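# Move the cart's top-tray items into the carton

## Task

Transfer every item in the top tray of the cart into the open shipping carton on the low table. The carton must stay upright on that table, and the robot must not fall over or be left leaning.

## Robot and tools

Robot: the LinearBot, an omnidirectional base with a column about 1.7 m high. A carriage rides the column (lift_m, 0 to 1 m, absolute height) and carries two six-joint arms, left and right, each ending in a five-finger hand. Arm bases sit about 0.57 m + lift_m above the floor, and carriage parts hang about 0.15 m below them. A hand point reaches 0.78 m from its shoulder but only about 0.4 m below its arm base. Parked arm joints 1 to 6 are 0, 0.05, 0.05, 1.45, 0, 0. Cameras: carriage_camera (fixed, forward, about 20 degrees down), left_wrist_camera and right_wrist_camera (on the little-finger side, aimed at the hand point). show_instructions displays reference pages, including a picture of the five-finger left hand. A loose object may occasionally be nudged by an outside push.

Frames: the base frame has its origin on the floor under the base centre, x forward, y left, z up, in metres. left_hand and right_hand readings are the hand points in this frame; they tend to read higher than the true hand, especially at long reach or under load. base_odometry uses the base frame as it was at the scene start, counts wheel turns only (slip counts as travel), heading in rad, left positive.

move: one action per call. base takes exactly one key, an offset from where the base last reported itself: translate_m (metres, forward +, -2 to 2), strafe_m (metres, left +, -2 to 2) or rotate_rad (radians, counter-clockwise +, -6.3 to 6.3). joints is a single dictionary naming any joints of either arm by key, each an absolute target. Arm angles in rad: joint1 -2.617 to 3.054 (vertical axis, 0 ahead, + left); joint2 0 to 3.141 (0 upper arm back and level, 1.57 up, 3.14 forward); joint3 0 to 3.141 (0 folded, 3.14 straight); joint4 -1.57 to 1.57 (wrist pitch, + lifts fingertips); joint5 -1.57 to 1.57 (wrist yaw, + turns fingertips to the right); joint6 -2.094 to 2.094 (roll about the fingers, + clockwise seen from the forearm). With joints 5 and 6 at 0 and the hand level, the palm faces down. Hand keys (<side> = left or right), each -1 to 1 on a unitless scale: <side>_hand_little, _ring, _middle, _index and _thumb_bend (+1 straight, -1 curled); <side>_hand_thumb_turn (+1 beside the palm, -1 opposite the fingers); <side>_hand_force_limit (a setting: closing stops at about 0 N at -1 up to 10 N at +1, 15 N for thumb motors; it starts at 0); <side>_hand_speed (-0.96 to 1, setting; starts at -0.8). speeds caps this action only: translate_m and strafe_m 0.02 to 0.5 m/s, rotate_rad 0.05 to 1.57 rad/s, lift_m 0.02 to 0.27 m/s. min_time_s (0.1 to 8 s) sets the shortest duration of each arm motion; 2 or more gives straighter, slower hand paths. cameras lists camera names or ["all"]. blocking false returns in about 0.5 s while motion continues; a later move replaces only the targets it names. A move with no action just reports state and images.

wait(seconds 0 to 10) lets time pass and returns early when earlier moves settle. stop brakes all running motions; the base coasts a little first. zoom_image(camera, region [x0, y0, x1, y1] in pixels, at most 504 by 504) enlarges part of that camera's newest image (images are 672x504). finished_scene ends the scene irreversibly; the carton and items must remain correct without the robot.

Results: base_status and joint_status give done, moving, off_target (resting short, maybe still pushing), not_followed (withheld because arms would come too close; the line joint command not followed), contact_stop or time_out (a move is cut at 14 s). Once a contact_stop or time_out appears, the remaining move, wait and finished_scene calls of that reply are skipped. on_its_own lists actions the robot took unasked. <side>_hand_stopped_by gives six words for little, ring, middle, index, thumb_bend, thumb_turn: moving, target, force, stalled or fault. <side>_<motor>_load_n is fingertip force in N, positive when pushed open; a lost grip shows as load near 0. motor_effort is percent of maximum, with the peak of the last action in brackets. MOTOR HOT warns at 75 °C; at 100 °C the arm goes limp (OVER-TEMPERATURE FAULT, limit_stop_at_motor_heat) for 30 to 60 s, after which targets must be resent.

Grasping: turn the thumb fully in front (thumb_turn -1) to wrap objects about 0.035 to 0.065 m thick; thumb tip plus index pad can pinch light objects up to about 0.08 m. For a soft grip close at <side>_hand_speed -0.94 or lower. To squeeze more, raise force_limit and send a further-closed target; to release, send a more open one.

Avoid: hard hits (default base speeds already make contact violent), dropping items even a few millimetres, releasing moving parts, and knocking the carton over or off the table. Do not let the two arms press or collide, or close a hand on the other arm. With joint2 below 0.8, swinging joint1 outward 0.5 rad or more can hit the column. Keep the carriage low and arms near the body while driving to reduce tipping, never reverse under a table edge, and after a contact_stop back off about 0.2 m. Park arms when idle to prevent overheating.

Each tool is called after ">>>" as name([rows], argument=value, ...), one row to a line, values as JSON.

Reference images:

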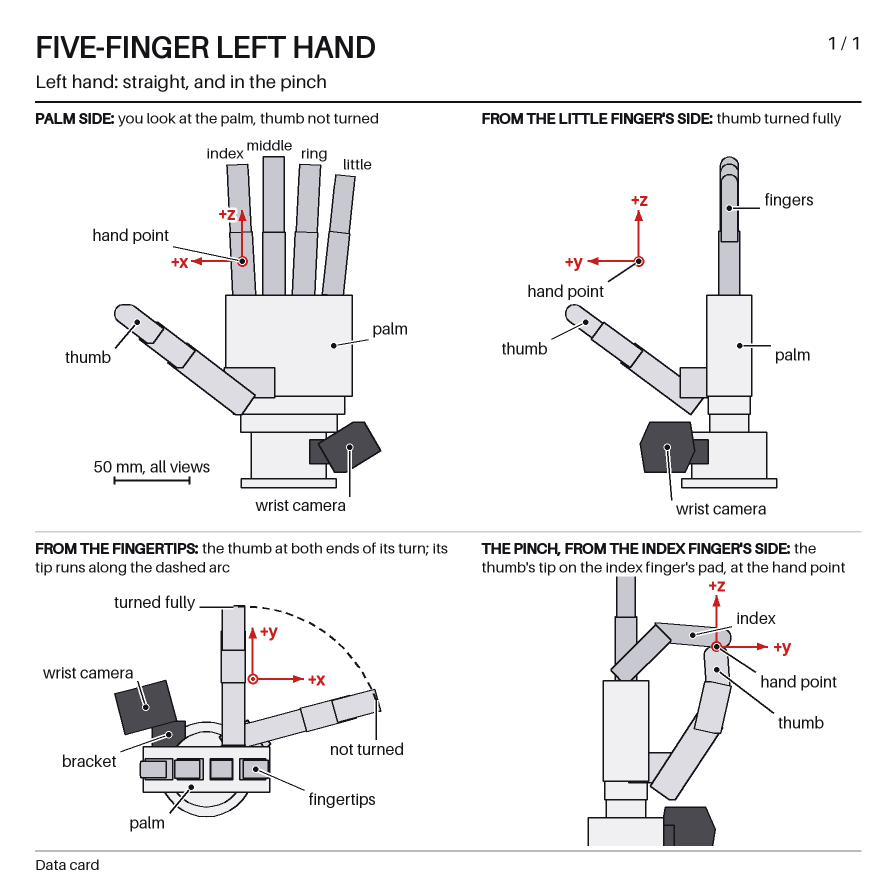

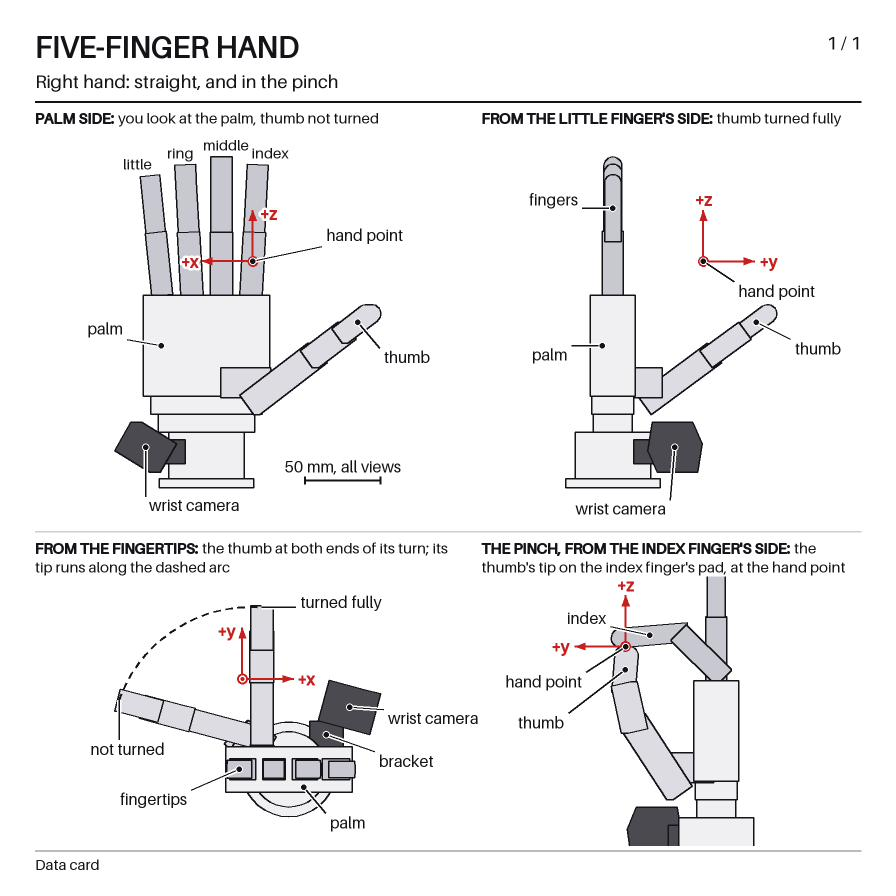

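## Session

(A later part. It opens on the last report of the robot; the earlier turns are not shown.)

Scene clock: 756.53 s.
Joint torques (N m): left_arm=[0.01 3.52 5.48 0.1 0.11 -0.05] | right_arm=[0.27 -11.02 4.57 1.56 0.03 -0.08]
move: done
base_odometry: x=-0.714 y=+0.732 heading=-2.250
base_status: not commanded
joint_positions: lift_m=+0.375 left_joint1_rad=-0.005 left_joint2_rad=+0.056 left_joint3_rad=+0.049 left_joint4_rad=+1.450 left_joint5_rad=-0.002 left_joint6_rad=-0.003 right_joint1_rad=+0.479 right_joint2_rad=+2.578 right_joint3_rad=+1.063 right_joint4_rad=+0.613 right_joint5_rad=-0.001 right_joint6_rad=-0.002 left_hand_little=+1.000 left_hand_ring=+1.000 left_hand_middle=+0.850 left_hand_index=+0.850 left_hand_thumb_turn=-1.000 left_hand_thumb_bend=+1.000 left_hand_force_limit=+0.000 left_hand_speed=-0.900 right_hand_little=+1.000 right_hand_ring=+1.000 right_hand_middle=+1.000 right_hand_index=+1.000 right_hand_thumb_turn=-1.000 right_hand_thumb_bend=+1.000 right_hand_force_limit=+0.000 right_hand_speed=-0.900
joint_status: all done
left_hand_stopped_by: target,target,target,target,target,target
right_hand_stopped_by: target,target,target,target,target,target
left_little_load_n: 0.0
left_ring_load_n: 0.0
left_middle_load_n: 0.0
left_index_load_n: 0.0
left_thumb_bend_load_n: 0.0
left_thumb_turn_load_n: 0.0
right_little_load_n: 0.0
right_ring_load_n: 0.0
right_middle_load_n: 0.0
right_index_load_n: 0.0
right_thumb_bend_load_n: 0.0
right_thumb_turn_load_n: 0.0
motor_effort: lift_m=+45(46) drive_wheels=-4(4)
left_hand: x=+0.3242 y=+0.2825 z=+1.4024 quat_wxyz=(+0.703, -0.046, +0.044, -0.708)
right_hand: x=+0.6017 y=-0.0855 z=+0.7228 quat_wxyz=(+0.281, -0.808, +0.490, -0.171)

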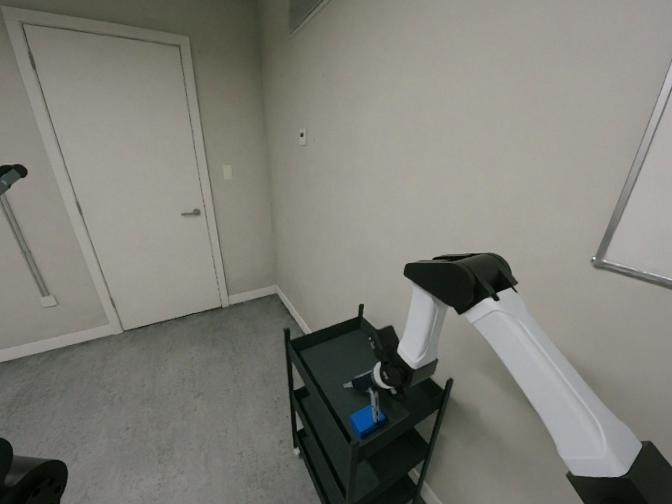

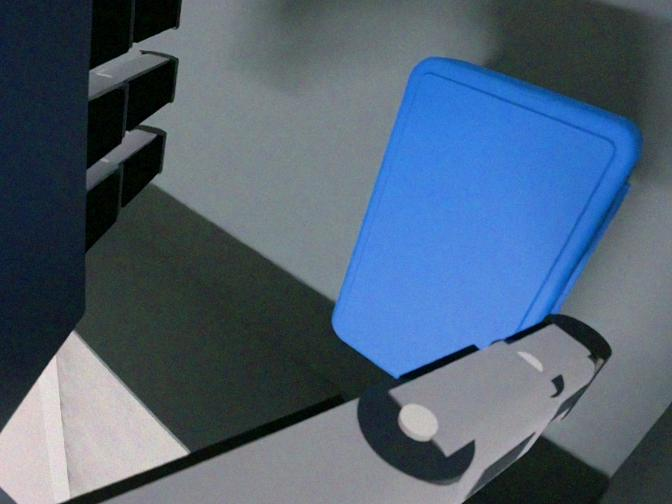

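>>> move(joints={"lift_m": 0.328}, speeds={"lift_m": 0.05}, cameras=["carriage_camera", "right_wrist_camera"])

>>> zoom_image(camera="carriage_camera", region=[300, 340, 440, 460])

Scene clock: 766.73 s.
Joint torques (N m): left_arm=[0.35 3.52 5.15 0.1 0.08 0.01] | right_arm=[0.32 -11.14 4.48 1.37 0.03 -0.07]
move: done
base_odometry: x=-0.714 y=+0.732 heading=-2.250
base_status: not commanded
joint_positions: lift_m=+0.328 left_joint1_rad=-0.005 left_joint2_rad=+0.056 left_joint3_rad=+0.049 left_joint4_rad=+1.451 left_joint5_rad=-0.002 left_joint6_rad=-0.003 right_joint1_rad=+0.479 right_joint2_rad=+2.578 right_joint3_rad=+1.064 right_joint4_rad=+0.633 right_joint5_rad=-0.001 right_joint6_rad=-0.002 left_hand_little=+1.000 left_hand_ring=+1.000 left_hand_middle=+0.850 left_hand_index=+0.850 left_hand_thumb_turn=-1.000 left_hand_thumb_bend=+1.000 left_hand_force_limit=+0.000 left_hand_speed=-0.900 right_hand_little=+1.000 right_hand_ring=+1.000 right_hand_middle=+1.000 right_hand_index=+1.000 right_hand_thumb_turn=-1.000 right_hand_thumb_bend=+1.000 right_hand_force_limit=+0.000 right_hand_speed=-0.900
joint_status: all done
left_hand_stopped_by: target,target,target,target,target,target
right_hand_stopped_by: target,target,target,target,target,target
left_little_load_n: 0.0
left_ring_load_n: 0.0
left_middle_load_n: 0.0
left_index_load_n: 0.0
left_thumb_bend_load_n: 0.0
left_thumb_turn_load_n: 0.0
right_little_load_n: 0.0
right_ring_load_n: 0.0
right_middle_load_n: 0.0
right_index_load_n: 0.0
right_thumb_bend_load_n: 0.0
right_thumb_turn_load_n: 0.0
motor_effort: lift_m=+43(44) drive_wheels=+4(4)
left_hand: x=+0.3240 y=+0.2825 z=+1.3556 quat_wxyz=(+0.703, -0.045, +0.044, -0.708)
right_hand: x=+0.6063 y=-0.0830 z=+0.6786 quat_wxyz=(+0.289, -0.805, +0.488, -0.176)

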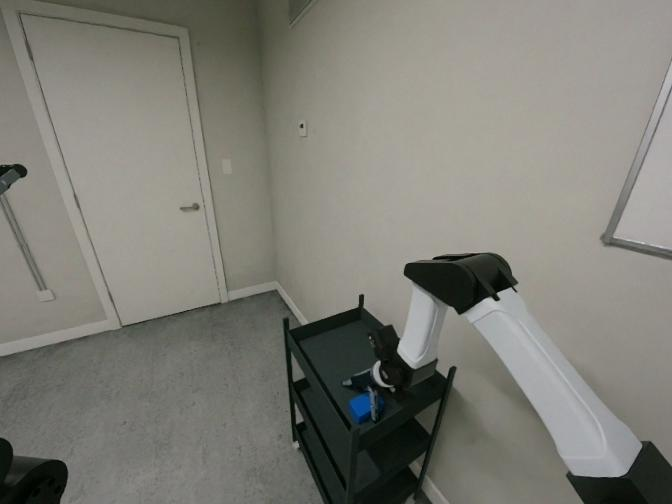

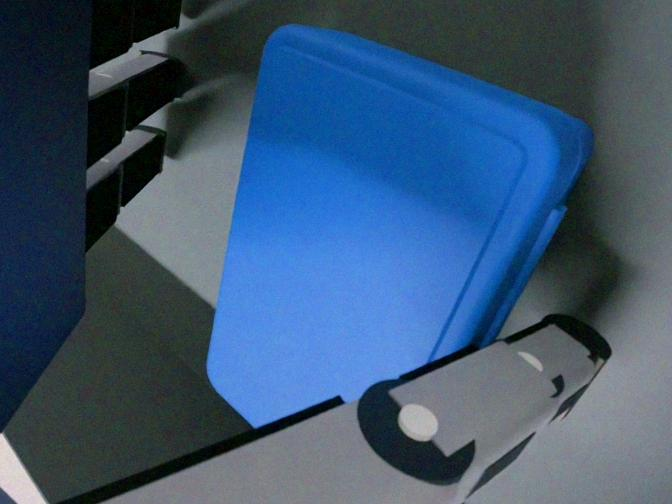

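Scaled by 3.600 from the camera's image (finer frame: 960x720).

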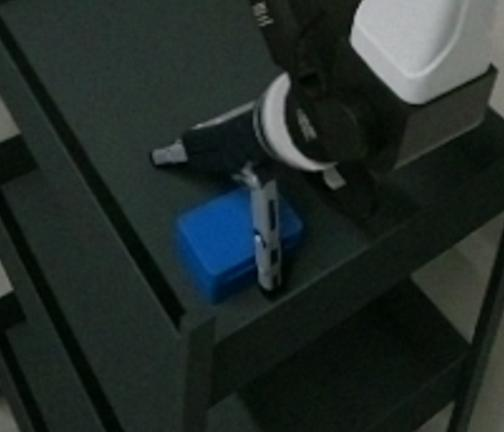

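>>> move(joints={"lift_m": 0.35}, speeds={"lift_m": 0.04}, cameras=[])

>>> move(joints={"right_joint2_rad": 2.632, "right_joint3_rad": 0.957, "right_joint4_rad": 0.927}, min_time_s=1.5, cameras=[])

Scene clock: 785.13 s.
Joint torques (N m): left_arm=[0.24 3.52 5.22 0.07 0.09 0.01] | right_arm=[0.23 -10.88 4.49 1.44 0.02 -0.08]
move: done
base_odometry: x=-0.714 y=+0.732 heading=-2.250
base_status: not commanded
joint_positions: lift_m=+0.350 left_joint1_rad=-0.005 left_joint2_rad=+0.056 left_joint3_rad=+0.049 left_joint4_rad=+1.450 left_joint5_rad=-0.002 left_joint6_rad=-0.003 right_joint1_rad=+0.479 right_joint2_rad=+2.578 right_joint3_rad=+1.064 right_joint4_rad=+0.623 right_joint5_rad=-0.001 right_joint6_rad=-0.002 left_hand_little=+1.000 left_hand_ring=+1.000 left_hand_middle=+0.850 left_hand_index=+0.850 left_hand_thumb_turn=-1.000 left_hand_thumb_bend=+1.000 left_hand_force_limit=+0.000 left_hand_speed=-0.900 right_hand_little=+1.000 right_hand_ring=+1.000 right_hand_middle=+1.000 right_hand_index=+1.000 right_hand_thumb_turn=-1.000 right_hand_thumb_bend=+1.000 right_hand_force_limit=+0.000 right_hand_speed=-0.900
joint_status: all done
left_hand_stopped_by: target,target,target,target,target,target
right_hand_stopped_by: target,target,target,target,target,target
left_little_load_n: 0.0
left_ring_load_n: 0.0
left_middle_load_n: 0.0
left_index_load_n: 0.0
left_thumb_bend_load_n: 0.0
left_thumb_turn_load_n: 0.0
right_little_load_n: 0.0
right_ring_load_n: 0.0
right_middle_load_n: 0.0
right_index_load_n: 0.0
right_thumb_bend_load_n: 0.0
right_thumb_turn_load_n: 0.0
motor_effort: lift_m=+46(52) drive_wheels=+4(4)
left_hand: x=+0.3241 y=+0.2825 z=+1.3773 quat_wxyz=(+0.703, -0.045, +0.044, -0.708)
right_hand: x=+0.6042 y=-0.0841 z=+0.6991 quat_wxyz=(+0.285, -0.806, +0.489, -0.173)

Scene clock: 786.93 s.
Joint torques (N m): left_arm=[0.23 3.44 5.33 0.14 0.13 0.01] | right_arm=[0.29 -9.4 2.61 1.88 0.02 -0.07]
move: done
base_odometry: x=-0.714 y=+0.732 heading=-2.250
base_status: not commanded
joint_positions: lift_m=+0.350 left_joint1_rad=-0.005 left_joint2_rad=+0.056 left_joint3_rad=+0.049 left_joint4_rad=+1.450 left_joint5_rad=-0.002 left_joint6_rad=-0.003 right_joint1_rad=+0.479 right_joint2_rad=+2.615 right_joint3_rad=+0.964 right_joint4_rad=+0.914 right_joint5_rad=-0.001 right_joint6_rad=-0.002 left_hand_little=+1.000 left_hand_ring=+1.000 left_hand_middle=+0.850 left_hand_index=+0.850 left_hand_thumb_turn=-1.000 left_hand_thumb_bend=+1.000 left_hand_force_limit=+0.000 left_hand_speed=-0.900 right_hand_little=+1.000 right_hand_ring=+1.000 right_hand_middle=+1.000 right_hand_index=+1.000 right_hand_thumb_turn=-1.000 right_hand_thumb_bend=+1.000 right_hand_force_limit=+0.000 right_hand_speed=-0.900
joint_status: all done
left_hand_stopped_by: target,target,target,target,target,target
right_hand_stopped_by: target,target,target,target,target,target
left_little_load_n: 0.0
left_ring_load_n: 0.0
left_middle_load_n: 0.0
left_index_load_n: 0.0
left_thumb_bend_load_n: 0.0
left_thumb_turn_load_n: 0.0
right_little_load_n: 0.0
right_ring_load_n: 0.0
right_middle_load_n: 0.0
right_index_load_n: 0.0
right_thumb_bend_load_n: 0.0
right_thumb_turn_load_n: 0.0
motor_effort: lift_m=+46(47) drive_wheels=+4(4)
left_hand: x=+0.3241 y=+0.2825 z=+1.3773 quat_wxyz=(+0.703, -0.045, +0.044, -0.708)
right_hand: x=+0.6109 y=-0.0806 z=+0.7044 quat_wxyz=(+0.346, -0.782, +0.474, -0.210)

>>> move(joints={"right_joint2_rad": 2.63, "right_joint3_rad": 0.93, "right_joint4_rad": 0.94}, min_time_s=1, cameras=["carriage_camera"])

>>> zoom_image(camera="carriage_camera", region=[300, 340, 440, 460])

Scene clock: 793.80 s.
Joint torques (N m): left_arm=[0.35 3.54 5.37 0.07 0.03 -0.03] | right_arm=[0.27 -9.46 2.45 1.91 0.03 -0.07]
move: done
base_odometry: x=-0.714 y=+0.732 heading=-2.250
base_status: not commanded
joint_positions: lift_m=+0.350 left_joint1_rad=-0.005 left_joint2_rad=+0.056 left_joint3_rad=+0.049 left_joint4_rad=+1.450 left_joint5_rad=-0.002 left_joint6_rad=-0.003 right_joint1_rad=+0.479 right_joint2_rad=+2.615 right_joint3_rad=+0.937 right_joint4_rad=+0.928 right_joint5_rad=-0.001 right_joint6_rad=-0.002 left_hand_little=+1.000 left_hand_ring=+1.000 left_hand_middle=+0.850 left_hand_index=+0.850 left_hand_thumb_turn=-1.000 left_hand_thumb_bend=+1.000 left_hand_force_limit=+0.000 left_hand_speed=-0.900 right_hand_little=+1.000 right_hand_ring=+1.000 right_hand_middle=+1.000 right_hand_index=+1.000 right_hand_thumb_turn=-1.000 right_hand_thumb_bend=+1.000 right_hand_force_limit=+0.000 right_hand_speed=-0.900
joint_status: all done
left_hand_stopped_by: target,target,target,target,target,target
right_hand_stopped_by: target,target,target,target,target,target
left_little_load_n: 0.0
left_ring_load_n: 0.0
left_middle_load_n: 0.0
left_index_load_n: 0.0
left_thumb_bend_load_n: 0.0
left_thumb_turn_load_n: 0.0
right_little_load_n: 0.0
right_ring_load_n: 0.0
right_middle_load_n: 0.0
right_index_load_n: 0.0
right_thumb_bend_load_n: 0.0
right_thumb_turn_load_n: 0.0
motor_effort: lift_m=+46(47) drive_wheels=+4(4)
left_hand: x=+0.3241 y=+0.2825 z=+1.3773 quat_wxyz=(+0.703, -0.045, +0.044, -0.708)
right_hand: x=+0.6023 y=-0.0851 z=+0.7014 quat_wxyz=(+0.341, -0.784, +0.475, -0.207)

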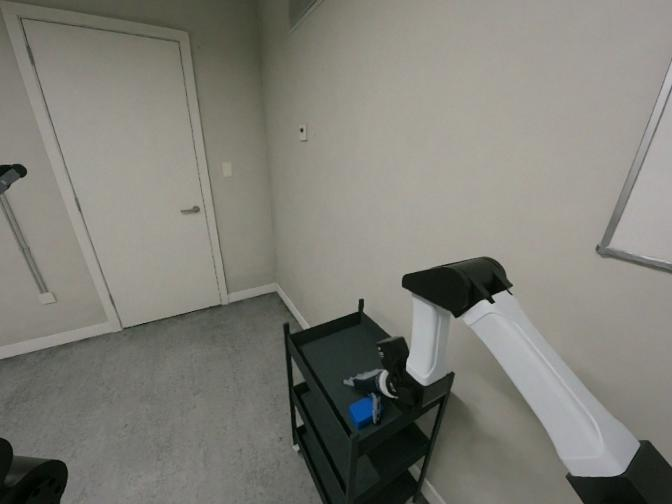

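Scaled by 3.600 from the camera's image (finer frame: 960x720).

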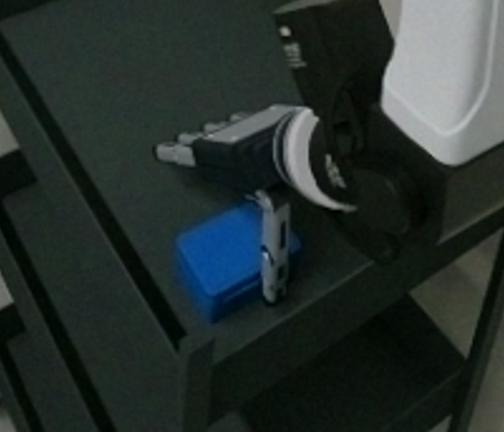

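>>> move(joints={"lift_m": 0.324}, speeds={"lift_m": 0.04}, cameras=["carriage_camera", "right_wrist_camera"])

>>> zoom_image(camera="carriage_camera", region=[300, 330, 440, 450])

Scene clock: 800.70 s.
Joint torques (N m): left_arm=[0.08 3.48 5.2 0.09 0.04 -0.04] | right_arm=[0.25 -9.39 2.63 1.78 0.06 -0.08]
move: done
base_odometry: x=-0.714 y=+0.732 heading=-2.250
base_status: not commanded
joint_positions: lift_m=+0.324 left_joint1_rad=-0.005 left_joint2_rad=+0.056 left_joint3_rad=+0.049 left_joint4_rad=+1.450 left_joint5_rad=-0.002 left_joint6_rad=-0.003 right_joint1_rad=+0.479 right_joint2_rad=+2.615 right_joint3_rad=+0.934 right_joint4_rad=+0.939 right_joint5_rad=-0.003 right_joint6_rad=-0.001 left_hand_little=+1.000 left_hand_ring=+1.000 left_hand_middle=+0.850 left_hand_index=+0.850 left_hand_thumb_turn=-1.000 left_hand_thumb_bend=+1.000 left_hand_force_limit=+0.000 left_hand_speed=-0.900 right_hand_little=+1.000 right_hand_ring=+1.000 right_hand_middle=+1.000 right_hand_index=+1.000 right_hand_thumb_turn=-1.000 right_hand_thumb_bend=+1.000 right_hand_force_limit=+0.000 right_hand_speed=-0.900
joint_status: all done
left_hand_stopped_by: target,target,target,target,target,target
right_hand_stopped_by: target,target,target,target,target,target
left_little_load_n: 0.0
left_ring_load_n: 0.0
left_middle_load_n: 0.0
left_index_load_n: 0.0
left_thumb_bend_load_n: 0.0
left_thumb_turn_load_n: 0.0
right_little_load_n: 0.0
right_ring_load_n: 0.0
right_middle_load_n: 0.0
right_index_load_n: 0.0
right_thumb_bend_load_n: 0.0
right_thumb_turn_load_n: -0.5
motor_effort: lift_m=+43(43) drive_wheels=+4(4)
left_hand: x=+0.3241 y=+0.2825 z=+1.3516 quat_wxyz=(+0.703, -0.045, +0.044, -0.708)
right_hand: x=+0.6034 y=-0.0841 z=+0.6771 quat_wxyz=(+0.345, -0.783, +0.474, -0.208)

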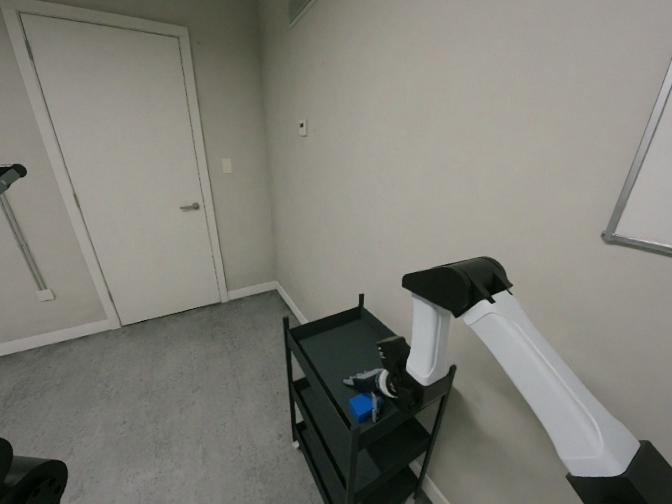

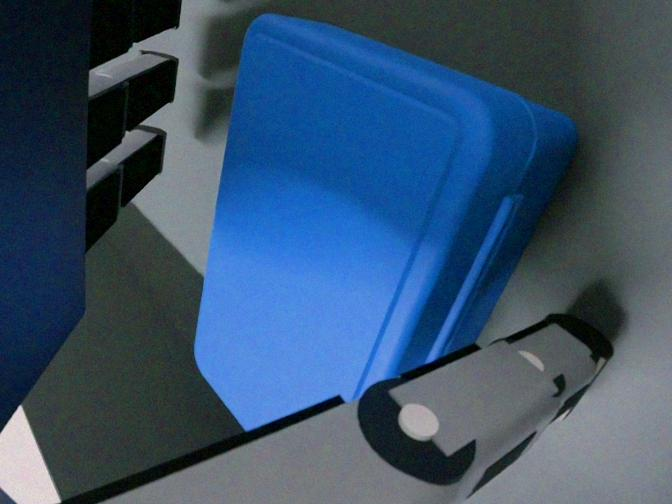

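Scaled by 3.600 from the camera's image (finer frame: 960x720).

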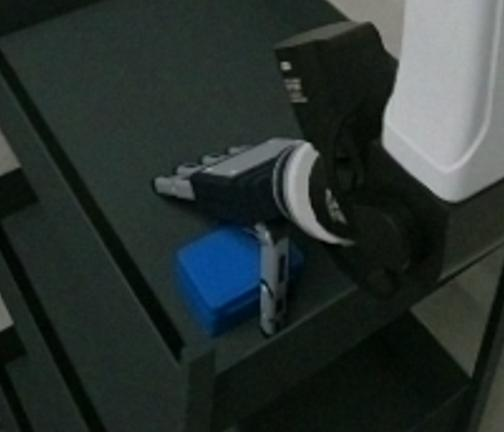

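>>> move(joints={"lift_m": 0.328}, speeds={"lift_m": 0.04}, cameras=[])

>>> move(joints={"right_joint2_rad": 2.683, "right_joint3_rad": 1.192, "right_joint4_rad": 0.731}, min_time_s=4, cameras=["carriage_camera", "right_wrist_camera"])

>>> zoom_image(camera="carriage_camera", region=[300, 330, 440, 450])

Scene clock: 814.50 s.
Joint torques (N m): left_arm=[0.2 3.6 5.41 0.17 0.1 0.04] | right_arm=[0.29 -9.62 2.63 1.73 0.05 -0.09]
move: done
base_odometry: x=-0.714 y=+0.732 heading=-2.250
base_status: not commanded
joint_positions: lift_m=+0.328 left_joint1_rad=-0.005 left_joint2_rad=+0.056 left_joint3_rad=+0.049 left_joint4_rad=+1.450 left_joint5_rad=-0.002 left_joint6_rad=-0.003 right_joint1_rad=+0.479 right_joint2_rad=+2.616 right_joint3_rad=+0.934 right_joint4_rad=+0.943 right_joint5_rad=-0.003 right_joint6_rad=-0.001 left_hand_little=+1.000 left_hand_ring=+1.000 left_hand_middle=+0.850 left_hand_index=+0.850 left_hand_thumb_turn=-1.000 left_hand_thumb_bend=+1.000 left_hand_force_limit=+0.000 left_hand_speed=-0.900 right_hand_little=+1.000 right_hand_ring=+1.000 right_hand_middle=+1.000 right_hand_index=+1.000 right_hand_thumb_turn=-1.000 right_hand_thumb_bend=+1.000 right_hand_force_limit=+0.000 right_hand_speed=-0.900
joint_status: all done
left_hand_stopped_by: target,target,target,target,target,target
right_hand_stopped_by: target,target,target,target,target,target
left_little_load_n: 0.0
left_ring_load_n: 0.0
left_middle_load_n: 0.0
left_index_load_n: 0.0
left_thumb_bend_load_n: 0.0
left_thumb_turn_load_n: 0.0
right_little_load_n: 0.0
right_ring_load_n: 0.0
right_middle_load_n: 0.0
right_index_load_n: -0.5
right_thumb_bend_load_n: -0.5
right_thumb_turn_load_n: 0.0
motor_effort: lift_m=+46(52) drive_wheels=+4(4)
left_hand: x=+0.3241 y=+0.2825 z=+1.3553 quat_wxyz=(+0.703, -0.045, +0.044, -0.708)
right_hand: x=+0.6036 y=-0.0840 z=+0.6808 quat_wxyz=(+0.346, -0.782, +0.474, -0.209)

Scene clock: 818.80 s.
Joint torques (N m): left_arm=[0.24 3.71 5.46 0.07 0.09 -0.01] | right_arm=[0.31 -10.26 5.81 1.59 0.05 -0.08]
move: done
base_odometry: x=-0.714 y=+0.732 heading=-2.250
base_status: not commanded
joint_positions: lift_m=+0.328 left_joint1_rad=-0.005 left_joint2_rad=+0.056 left_joint3_rad=+0.049 left_joint4_rad=+1.450 left_joint5_rad=-0.002 left_joint6_rad=-0.003 right_joint1_rad=+0.479 right_joint2_rad=+2.663 right_joint3_rad=+1.177 right_joint4_rad=+0.749 right_joint5_rad=-0.003 right_joint6_rad=-0.001 left_hand_little=+1.000 left_hand_ring=+1.000 left_hand_middle=+0.850 left_hand_index=+0.850 left_hand_thumb_turn=-1.000 left_hand_thumb_bend=+1.000 left_hand_force_limit=+0.000 left_hand_speed=-0.900 right_hand_little=+1.000 right_hand_ring=+1.000 right_hand_middle=+1.000 right_hand_index=+1.000 right_hand_thumb_turn=-1.000 right_hand_thumb_bend=+1.000 right_hand_force_limit=+0.000 right_hand_speed=-0.900
joint_status: all done
left_hand_stopped_by: target,target,target,target,target,target
right_hand_stopped_by: target,target,target,target,target,target
left_little_load_n: 0.0
left_ring_load_n: 0.0
left_middle_load_n: -0.5
left_index_load_n: 0.0
left_thumb_bend_load_n: 0.0
left_thumb_turn_load_n: 0.0
right_little_load_n: 0.0
right_ring_load_n: 0.0
right_middle_load_n: 0.0
right_index_load_n: 0.0
right_thumb_bend_load_n: 0.0
right_thumb_turn_load_n: 0.0
motor_effort: lift_m=+46(47) drive_wheels=+4(4)
left_hand: x=+0.3241 y=+0.2825 z=+1.3553 quat_wxyz=(+0.703, -0.045, +0.044, -0.708)
right_hand: x=+0.6521 y=-0.0588 z=+0.6814 quat_wxyz=(+0.347, -0.782, +0.474, -0.209)

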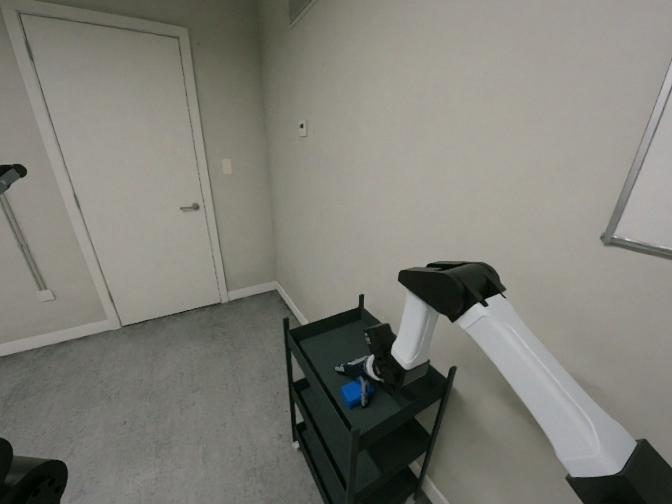

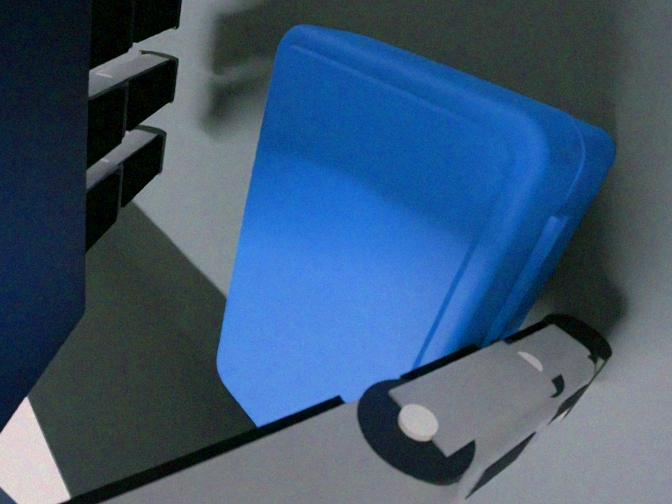

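Scaled by 3.600 from the camera's image (finer frame: 960x720).

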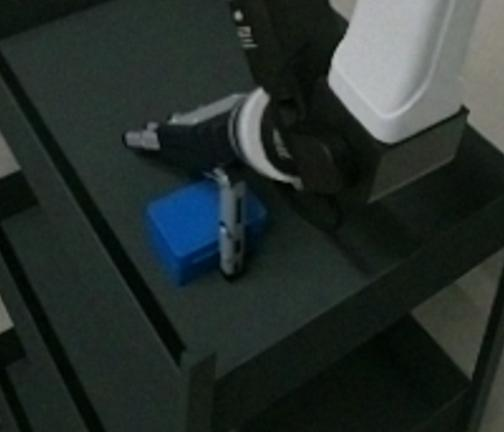

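>>> move(joints={"lift_m": 0.38}, speeds={"lift_m": 0.1}, cameras=[])

>>> move(joints={"right_joint2_rad": 2.765, "right_joint3_rad": 0.965, "right_joint4_rad": 1.265, "right_hand_index": 0.4, "right_hand_middle": 0.4, "right_hand_thumb_bend": 0.7, "right_hand_speed": -0.7}, min_time_s=2, cameras=["carriage_camera", "right_wrist_camera"])

>>> zoom_image(camera="carriage_camera", region=[300, 330, 440, 450])

Scene clock: 846.43 s.
Joint torques (N m): left_arm=[0.27 3.58 5.24 0.1 0.12 0.02] | right_arm=[0.34 -11.19 5.3 1.66 0.04 -0.08]
move: done
base_odometry: x=-0.714 y=+0.732 heading=-2.250
base_status: not commanded
joint_positions: lift_m=+0.380 left_joint1_rad=-0.005 left_joint2_rad=+0.056 left_joint3_rad=+0.049 left_joint4_rad=+1.451 left_joint5_rad=-0.002 left_joint6_rad=-0.003 right_joint1_rad=+0.479 right_joint2_rad=+2.673 right_joint3_rad=+1.182 right_joint4_rad=+0.741 right_joint5_rad=-0.003 right_joint6_rad=-0.001 left_hand_little=+1.000 left_hand_ring=+1.000 left_hand_middle=+0.850 left_hand_index=+0.850 left_hand_thumb_turn=-1.000 left_hand_thumb_bend=+1.000 left_hand_force_limit=+0.000 left_hand_speed=-0.900 right_hand_little=+1.000 right_hand_ring=+1.000 right_hand_middle=+1.000 right_hand_index=+1.000 right_hand_thumb_turn=-1.000 right_hand_thumb_bend=+1.000 right_hand_force_limit=+0.000 right_hand_speed=-0.900
joint_status: all done
left_hand_stopped_by: target,target,target,target,target,target
right_hand_stopped_by: target,target,target,target,target,target
left_little_load_n: 0.0
left_ring_load_n: 0.0
left_middle_load_n: 0.0
left_index_load_n: 0.0
left_thumb_bend_load_n: 0.0
left_thumb_turn_load_n: 0.0
right_little_load_n: 0.0
right_ring_load_n: -0.5
right_middle_load_n: 0.5
right_index_load_n: 0.0
right_thumb_bend_load_n: 0.0
right_thumb_turn_load_n: 0.0
motor_effort: lift_m=+45(56) drive_wheels=+4(4)
left_hand: x=+0.3240 y=+0.2825 z=+1.4074 quat_wxyz=(+0.703, -0.045, +0.044, -0.708)
right_hand: x=+0.6496 y=-0.0601 z=+0.7289 quat_wxyz=(+0.342, -0.784, +0.475, -0.206)

Scene clock: 848.73 s.
Joint torques (N m): left_arm=[0.12 3.34 5.26 0.1 0.13 -0.04] | right_arm=[0.28 -9.4 2.07 2.08 0.04 -0.07]
move: done
base_odometry: x=-0.714 y=+0.732 heading=-2.250
base_status: not commanded
joint_positions: lift_m=+0.380 left_joint1_rad=-0.005 left_joint2_rad=+0.056 left_joint3_rad=+0.049 left_joint4_rad=+1.451 left_joint5_rad=-0.002 left_joint6_rad=-0.003 right_joint1_rad=+0.479 right_joint2_rad=+2.748 right_joint3_rad=+0.971 right_joint4_rad=+1.253 right_joint5_rad=-0.003 right_joint6_rad=-0.001 left_hand_little=+1.000 left_hand_ring=+1.000 left_hand_middle=+0.850 left_hand_index=+0.850 left_hand_thumb_turn=-1.000 left_hand_thumb_bend=+1.000 left_hand_force_limit=+0.000 left_hand_speed=-0.900 right_hand_little=+1.000 right_hand_ring=+1.000 right_hand_middle=+0.400 right_hand_index=+0.400 right_hand_thumb_turn=-1.000 right_hand_thumb_bend=+0.700 right_hand_force_limit=+0.000 right_hand_speed=-0.700
joint_status: all done
left_hand_stopped_by: target,target,target,target,target,target
right_hand_stopped_by: target,target,target,target,target,target
left_little_load_n: 0.0
left_ring_load_n: 0.0
left_middle_load_n: 0.0
left_index_load_n: 0.0
left_thumb_bend_load_n: 0.0
left_thumb_turn_load_n: 0.0
right_little_load_n: 0.5
right_ring_load_n: 0.0
right_middle_load_n: 0.0
right_index_load_n: 0.0
right_thumb_bend_load_n: 0.0
right_thumb_turn_load_n: 0.0
motor_effort: lift_m=+45(45) drive_wheels=-4(4)
left_hand: x=+0.3240 y=+0.2825 z=+1.4074 quat_wxyz=(+0.703, -0.045, +0.044, -0.708)
right_hand: x=+0.6356 y=-0.0674 z=+0.7386 quat_wxyz=(+0.427, -0.741, +0.449, -0.259)

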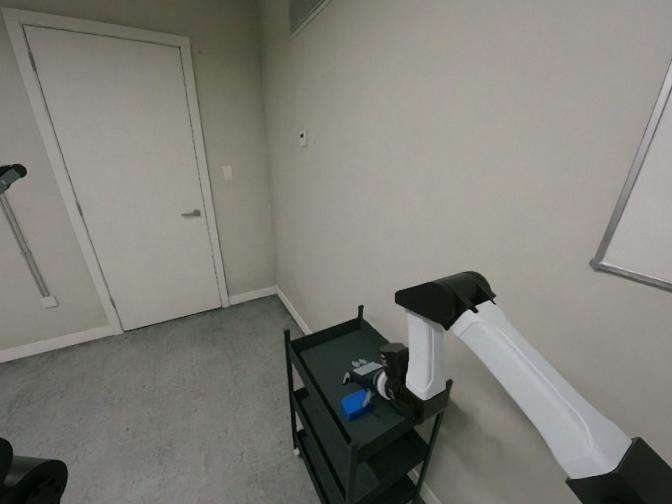

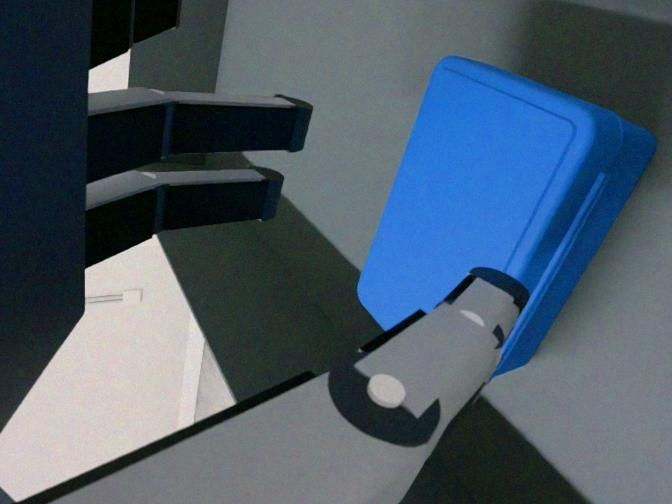

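Scaled by 3.600 from the camera's image (finer frame: 960x720).

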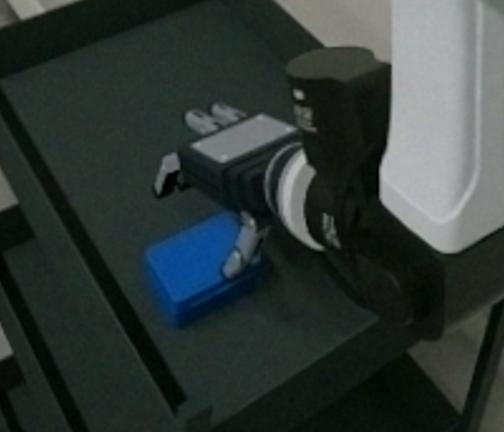

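>>> move(joints={"right_hand_index": 0.6, "right_hand_middle": 0.6, "right_hand_thumb_bend": 0.8, "lift_m": 0.345}, speeds={"lift_m": 0.08}, cameras=["carriage_camera", "right_wrist_camera"])

>>> zoom_image(camera="carriage_camera", region=[300, 330, 440, 450])

Scene clock: 878.70 s.
Joint torques (N m): left_arm=[0.31 3.52 5.31 0.1 0.12 -0.05] | right_arm=[0.24 -10 2.19 2.01 0.04 -0.07]
move: done
base_odometry: x=-0.714 y=+0.732 heading=-2.250
base_status: not commanded
joint_positions: lift_m=+0.345 left_joint1_rad=-0.005 left_joint2_rad=+0.056 left_joint3_rad=+0.049 left_joint4_rad=+1.452 left_joint5_rad=-0.002 left_joint6_rad=-0.003 right_joint1_rad=+0.479 right_joint2_rad=+2.754 right_joint3_rad=+0.969 right_joint4_rad=+1.262 right_joint5_rad=-0.003 right_joint6_rad=-0.001 left_hand_little=+1.000 left_hand_ring=+1.000 left_hand_middle=+0.850 left_hand_index=+0.850 left_hand_thumb_turn=-1.000 left_hand_thumb_bend=+1.000 left_hand_force_limit=+0.000 left_hand_speed=-0.900 right_hand_little=+1.000 right_hand_ring=+1.000 right_hand_middle=+0.600 right_hand_index=+0.600 right_hand_thumb_turn=-1.000 right_hand_thumb_bend=+0.800 right_hand_force_limit=+0.000 right_hand_speed=-0.700
joint_status: all done
left_hand_stopped_by: target,target,target,target,target,target
right_hand_stopped_by: target,target,target,target,target,target
left_little_load_n: 0.0
left_ring_load_n: 0.0
left_middle_load_n: 0.0
left_index_load_n: 0.0
left_thumb_bend_load_n: 0.0
left_thumb_turn_load_n: -0.5
right_little_load_n: -0.5
right_ring_load_n: 0.0
right_middle_load_n: 0.0
right_index_load_n: 0.0
right_thumb_bend_load_n: 0.0
right_thumb_turn_load_n: 0.0
motor_effort: lift_m=+45(45) drive_wheels=-3(4)
left_hand: x=+0.3238 y=+0.2825 z=+1.3725 quat_wxyz=(+0.703, -0.045, +0.044, -0.708)
right_hand: x=+0.6345 y=-0.0679 z=+0.7023 quat_wxyz=(+0.428, -0.741, +0.449, -0.259)

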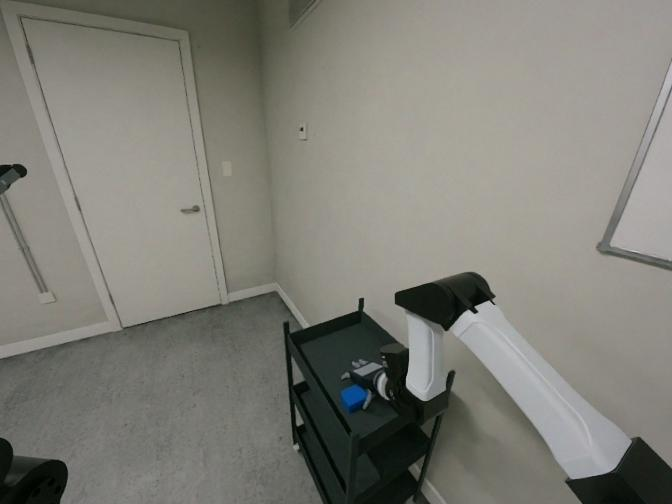

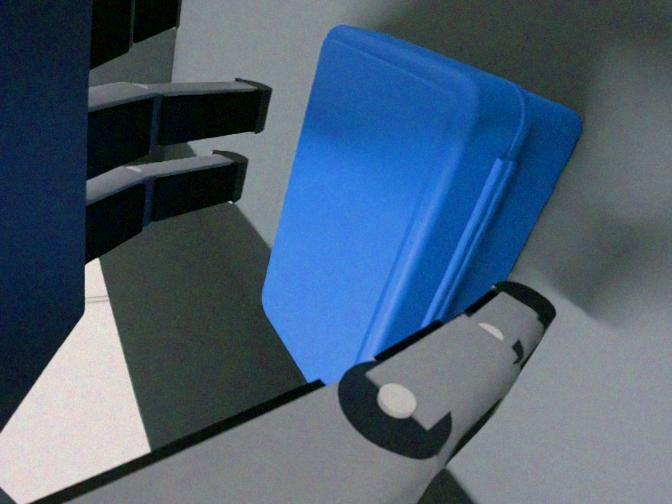

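Scaled by 3.600 from the camera's image (finer frame: 960x720).

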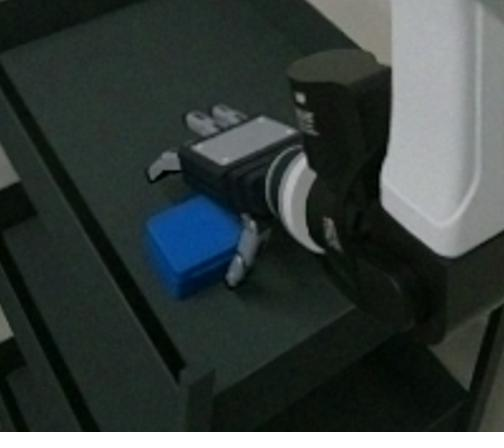

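>>> move(joints={"lift_m": 0.329}, speeds={"lift_m": 0.05}, cameras=["right_wrist_camera"])

Scene clock: 898.20 s.
Joint torques (N m): left_arm=[0.23 3.66 5.33 0.05 0.13 -0.01] | right_arm=[0.25 -10.07 2.39 1.93 0.05 -0.08]
move: done
base_odometry: x=-0.714 y=+0.732 heading=-2.250
base_status: not commanded
joint_positions: lift_m=+0.329 left_joint1_rad=-0.005 left_joint2_rad=+0.056 left_joint3_rad=+0.049 left_joint4_rad=+1.451 left_joint5_rad=-0.002 left_joint6_rad=-0.003 right_joint1_rad=+0.479 right_joint2_rad=+2.754 right_joint3_rad=+0.968 right_joint4_rad=+1.269 right_joint5_rad=-0.003 right_joint6_rad=-0.001 left_hand_little=+1.000 left_hand_ring=+1.000 left_hand_middle=+0.850 left_hand_index=+0.850 left_hand_thumb_turn=-1.000 left_hand_thumb_bend=+1.000 left_hand_force_limit=+0.000 left_hand_speed=-0.900 right_hand_little=+1.000 right_hand_ring=+1.000 right_hand_middle=+0.600 right_hand_index=+0.600 right_hand_thumb_turn=-1.000 right_hand_thumb_bend=+0.800 right_hand_force_limit=+0.000 right_hand_speed=-0.700
joint_status: all done
left_hand_stopped_by: target,target,target,target,target,target
right_hand_stopped_by: target,target,target,target,target,target
left_little_load_n: 0.0
left_ring_load_n: 0.0
left_middle_load_n: 0.0
left_index_load_n: 0.0
left_thumb_bend_load_n: 0.0
left_thumb_turn_load_n: 0.0
right_little_load_n: 0.0
right_ring_load_n: 0.0
right_middle_load_n: 0.0
right_index_load_n: 0.0
right_thumb_bend_load_n: 0.0
right_thumb_turn_load_n: 0.0
motor_effort: lift_m=+44(45) drive_wheels=-4(4)
left_hand: x=+0.3240 y=+0.2825 z=+1.3565 quat_wxyz=(+0.703, -0.045, +0.044, -0.708)
right_hand: x=+0.6352 y=-0.0675 z=+0.6875 quat_wxyz=(+0.430, -0.739, +0.448, -0.260)

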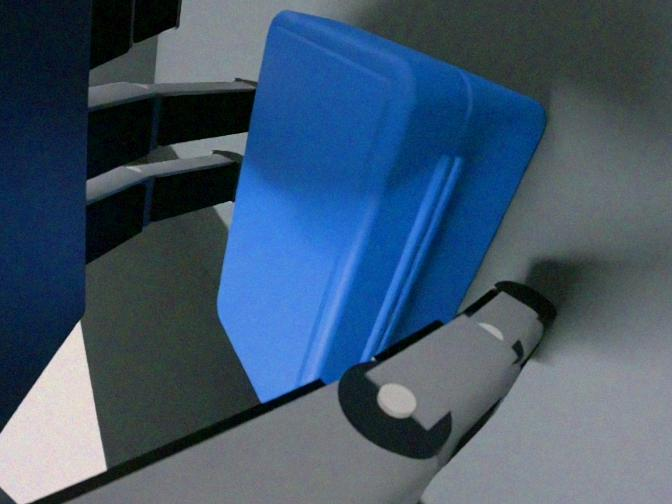

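>>> move(joints={"right_hand_speed": -0.94, "right_hand_index": -0.2, "right_hand_middle": -0.2, "right_hand_thumb_bend": 0.0}, cameras=["carriage_camera", "right_wrist_camera"])

>>> zoom_image(camera="carriage_camera", region=[300, 330, 440, 450])

Scene clock: 907.07 s.
Joint torques (N m): left_arm=[0.1 3.41 5.27 0.06 0.06 -0.05] | right_arm=[0.25 -10.07 2.32 1.88 0.06 -0.1]
move: off_target
base_odometry: x=-0.714 y=+0.732 heading=-2.250
base_status: not commanded
joint_positions: lift_m=+0.329 left_joint1_rad=-0.005 left_joint2_rad=+0.056 left_joint3_rad=+0.049 left_joint4_rad=+1.451 left_joint5_rad=-0.002 left_joint6_rad=-0.003 right_joint1_rad=+0.479 right_joint2_rad=+2.754 right_joint3_rad=+0.968 right_joint4_rad=+1.274 right_joint5_rad=-0.003 right_joint6_rad=-0.001 left_hand_little=+1.000 left_hand_ring=+1.000 left_hand_middle=+0.850 left_hand_index=+0.850 left_hand_thumb_turn=-1.000 left_hand_thumb_bend=+1.000 left_hand_force_limit=+0.000 left_hand_speed=-0.900 right_hand_little=+1.000 right_hand_ring=+1.000 right_hand_middle=+0.162 right_hand_index=+0.145 right_hand_thumb_turn=-1.000 right_hand_thumb_bend=+0.586 right_hand_force_limit=+0.000 right_hand_speed=-0.940
joint_status: right_hand_middle off_target (ended at +0.162, target -0.200); right_hand_index off_target (ended at +0.145, target -0.200); right_hand_thumb_bend off_target (ended at +0.586, target +0.000); the others done
left_hand_stopped_by: target,target,target,target,target,target
right_hand_stopped_by: target,target,force,force,force,target
left_little_load_n: 0.0
left_ring_load_n: 0.0
left_middle_load_n: -0.5
left_index_load_n: 0.0
left_thumb_bend_load_n: 0.0
left_thumb_turn_load_n: 0.0
right_little_load_n: 0.0
right_ring_load_n: 0.0
right_middle_load_n: 4.0
right_index_load_n: 5.0
right_thumb_bend_load_n: 9.5
right_thumb_turn_load_n: 0.5
motor_effort: lift_m=+44(44) drive_wheels=-3(4)
left_hand: x=+0.3240 y=+0.2825 z=+1.3565 quat_wxyz=(+0.703, -0.045, +0.044, -0.708)
right_hand: x=+0.6359 y=-0.0671 z=+0.6885 quat_wxyz=(+0.432, -0.738, +0.447, -0.261)

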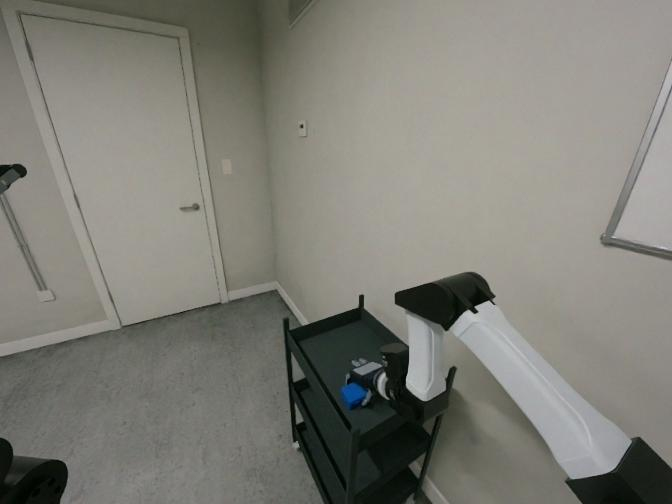

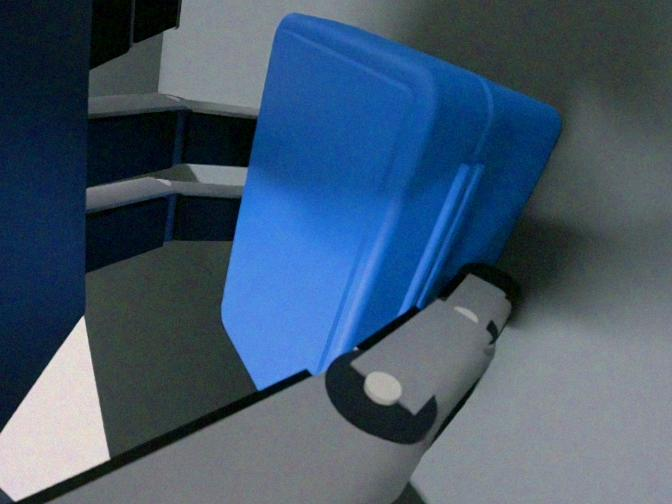

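Scaled by 3.600 from the camera's image (finer frame: 960x720).

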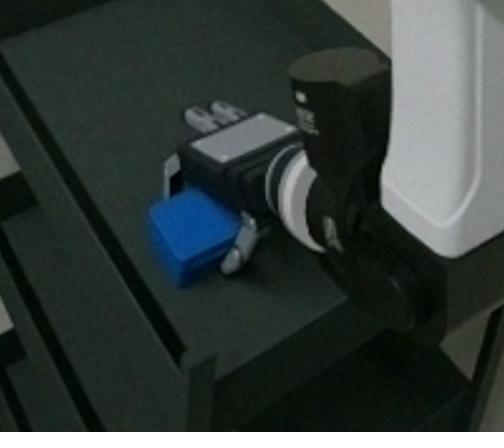

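>>> move(joints={"lift_m": 0.36}, speeds={"lift_m": 0.05}, cameras=["carriage_camera", "right_wrist_camera"])

>>> zoom_image(camera="carriage_camera", region=[300, 330, 440, 450])

Scene clock: 913.10 s.
Joint torques (N m): left_arm=[0.16 3.62 5.16 0.06 0.13 0.04] | right_arm=[0.28 -10.06 2.45 1.97 0.04 -0.08]
move: done
base_odometry: x=-0.714 y=+0.732 heading=-2.250
base_status: not commanded
joint_positions: lift_m=+0.360 left_joint1_rad=-0.005 left_joint2_rad=+0.056 left_joint3_rad=+0.049 left_joint4_rad=+1.451 left_joint5_rad=-0.002 left_joint6_rad=-0.003 right_joint1_rad=+0.479 right_joint2_rad=+2.755 right_joint3_rad=+0.968 right_joint4_rad=+1.266 right_joint5_rad=-0.003 right_joint6_rad=-0.001 left_hand_little=+1.000 left_hand_ring=+1.000 left_hand_middle=+0.850 left_hand_index=+0.850 left_hand_thumb_turn=-1.000 left_hand_thumb_bend=+1.000 left_hand_force_limit=+0.000 left_hand_speed=-0.900 right_hand_little=+1.000 right_hand_ring=+1.000 right_hand_middle=+0.162 right_hand_index=+0.145 right_hand_thumb_turn=-1.000 right_hand_thumb_bend=+0.586 right_hand_force_limit=+0.000 right_hand_speed=-0.940
joint_status: all done
left_hand_stopped_by: target,target,target,target,target,target
right_hand_stopped_by: target,target,force,force,force,target
left_little_load_n: 0.0
left_ring_load_n: 0.0
left_middle_load_n: 0.0
left_index_load_n: -0.5
left_thumb_bend_load_n: 0.0
left_thumb_turn_load_n: 0.0
right_little_load_n: -0.5
right_ring_load_n: 0.0
right_middle_load_n: 4.0
right_index_load_n: 4.5
right_thumb_bend_load_n: 9.5
right_thumb_turn_load_n: 0.5
motor_effort: lift_m=+46(53) drive_wheels=-4(4)
left_hand: x=+0.3240 y=+0.2825 z=+1.3873 quat_wxyz=(+0.703, -0.045, +0.044, -0.708)
right_hand: x=+0.6342 y=-0.0680 z=+0.7171 quat_wxyz=(+0.428, -0.740, +0.449, -0.259)

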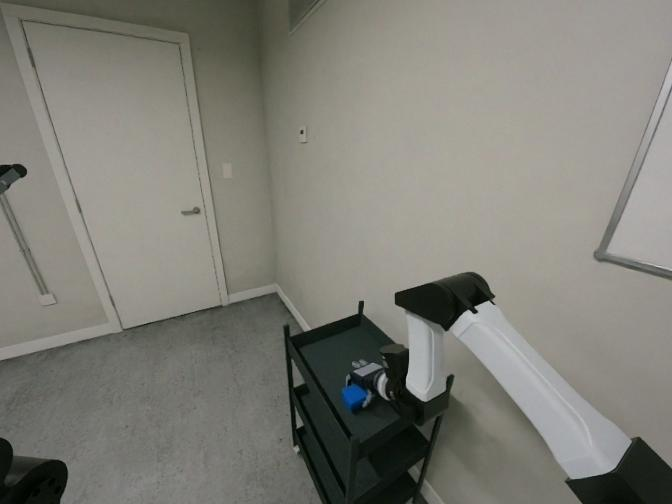

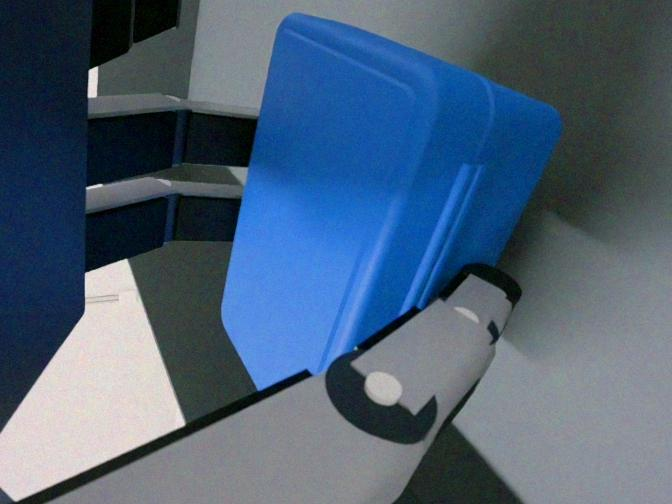

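Scaled by 3.600 from the camera's image (finer frame: 960x720).

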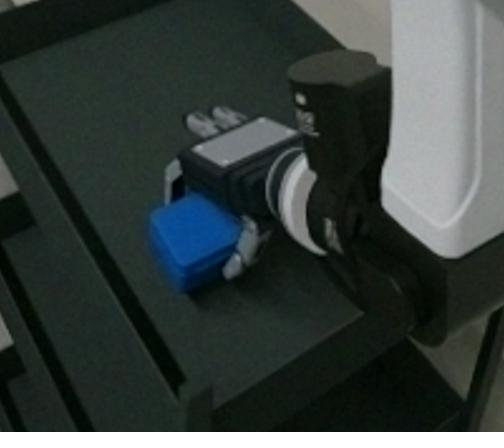

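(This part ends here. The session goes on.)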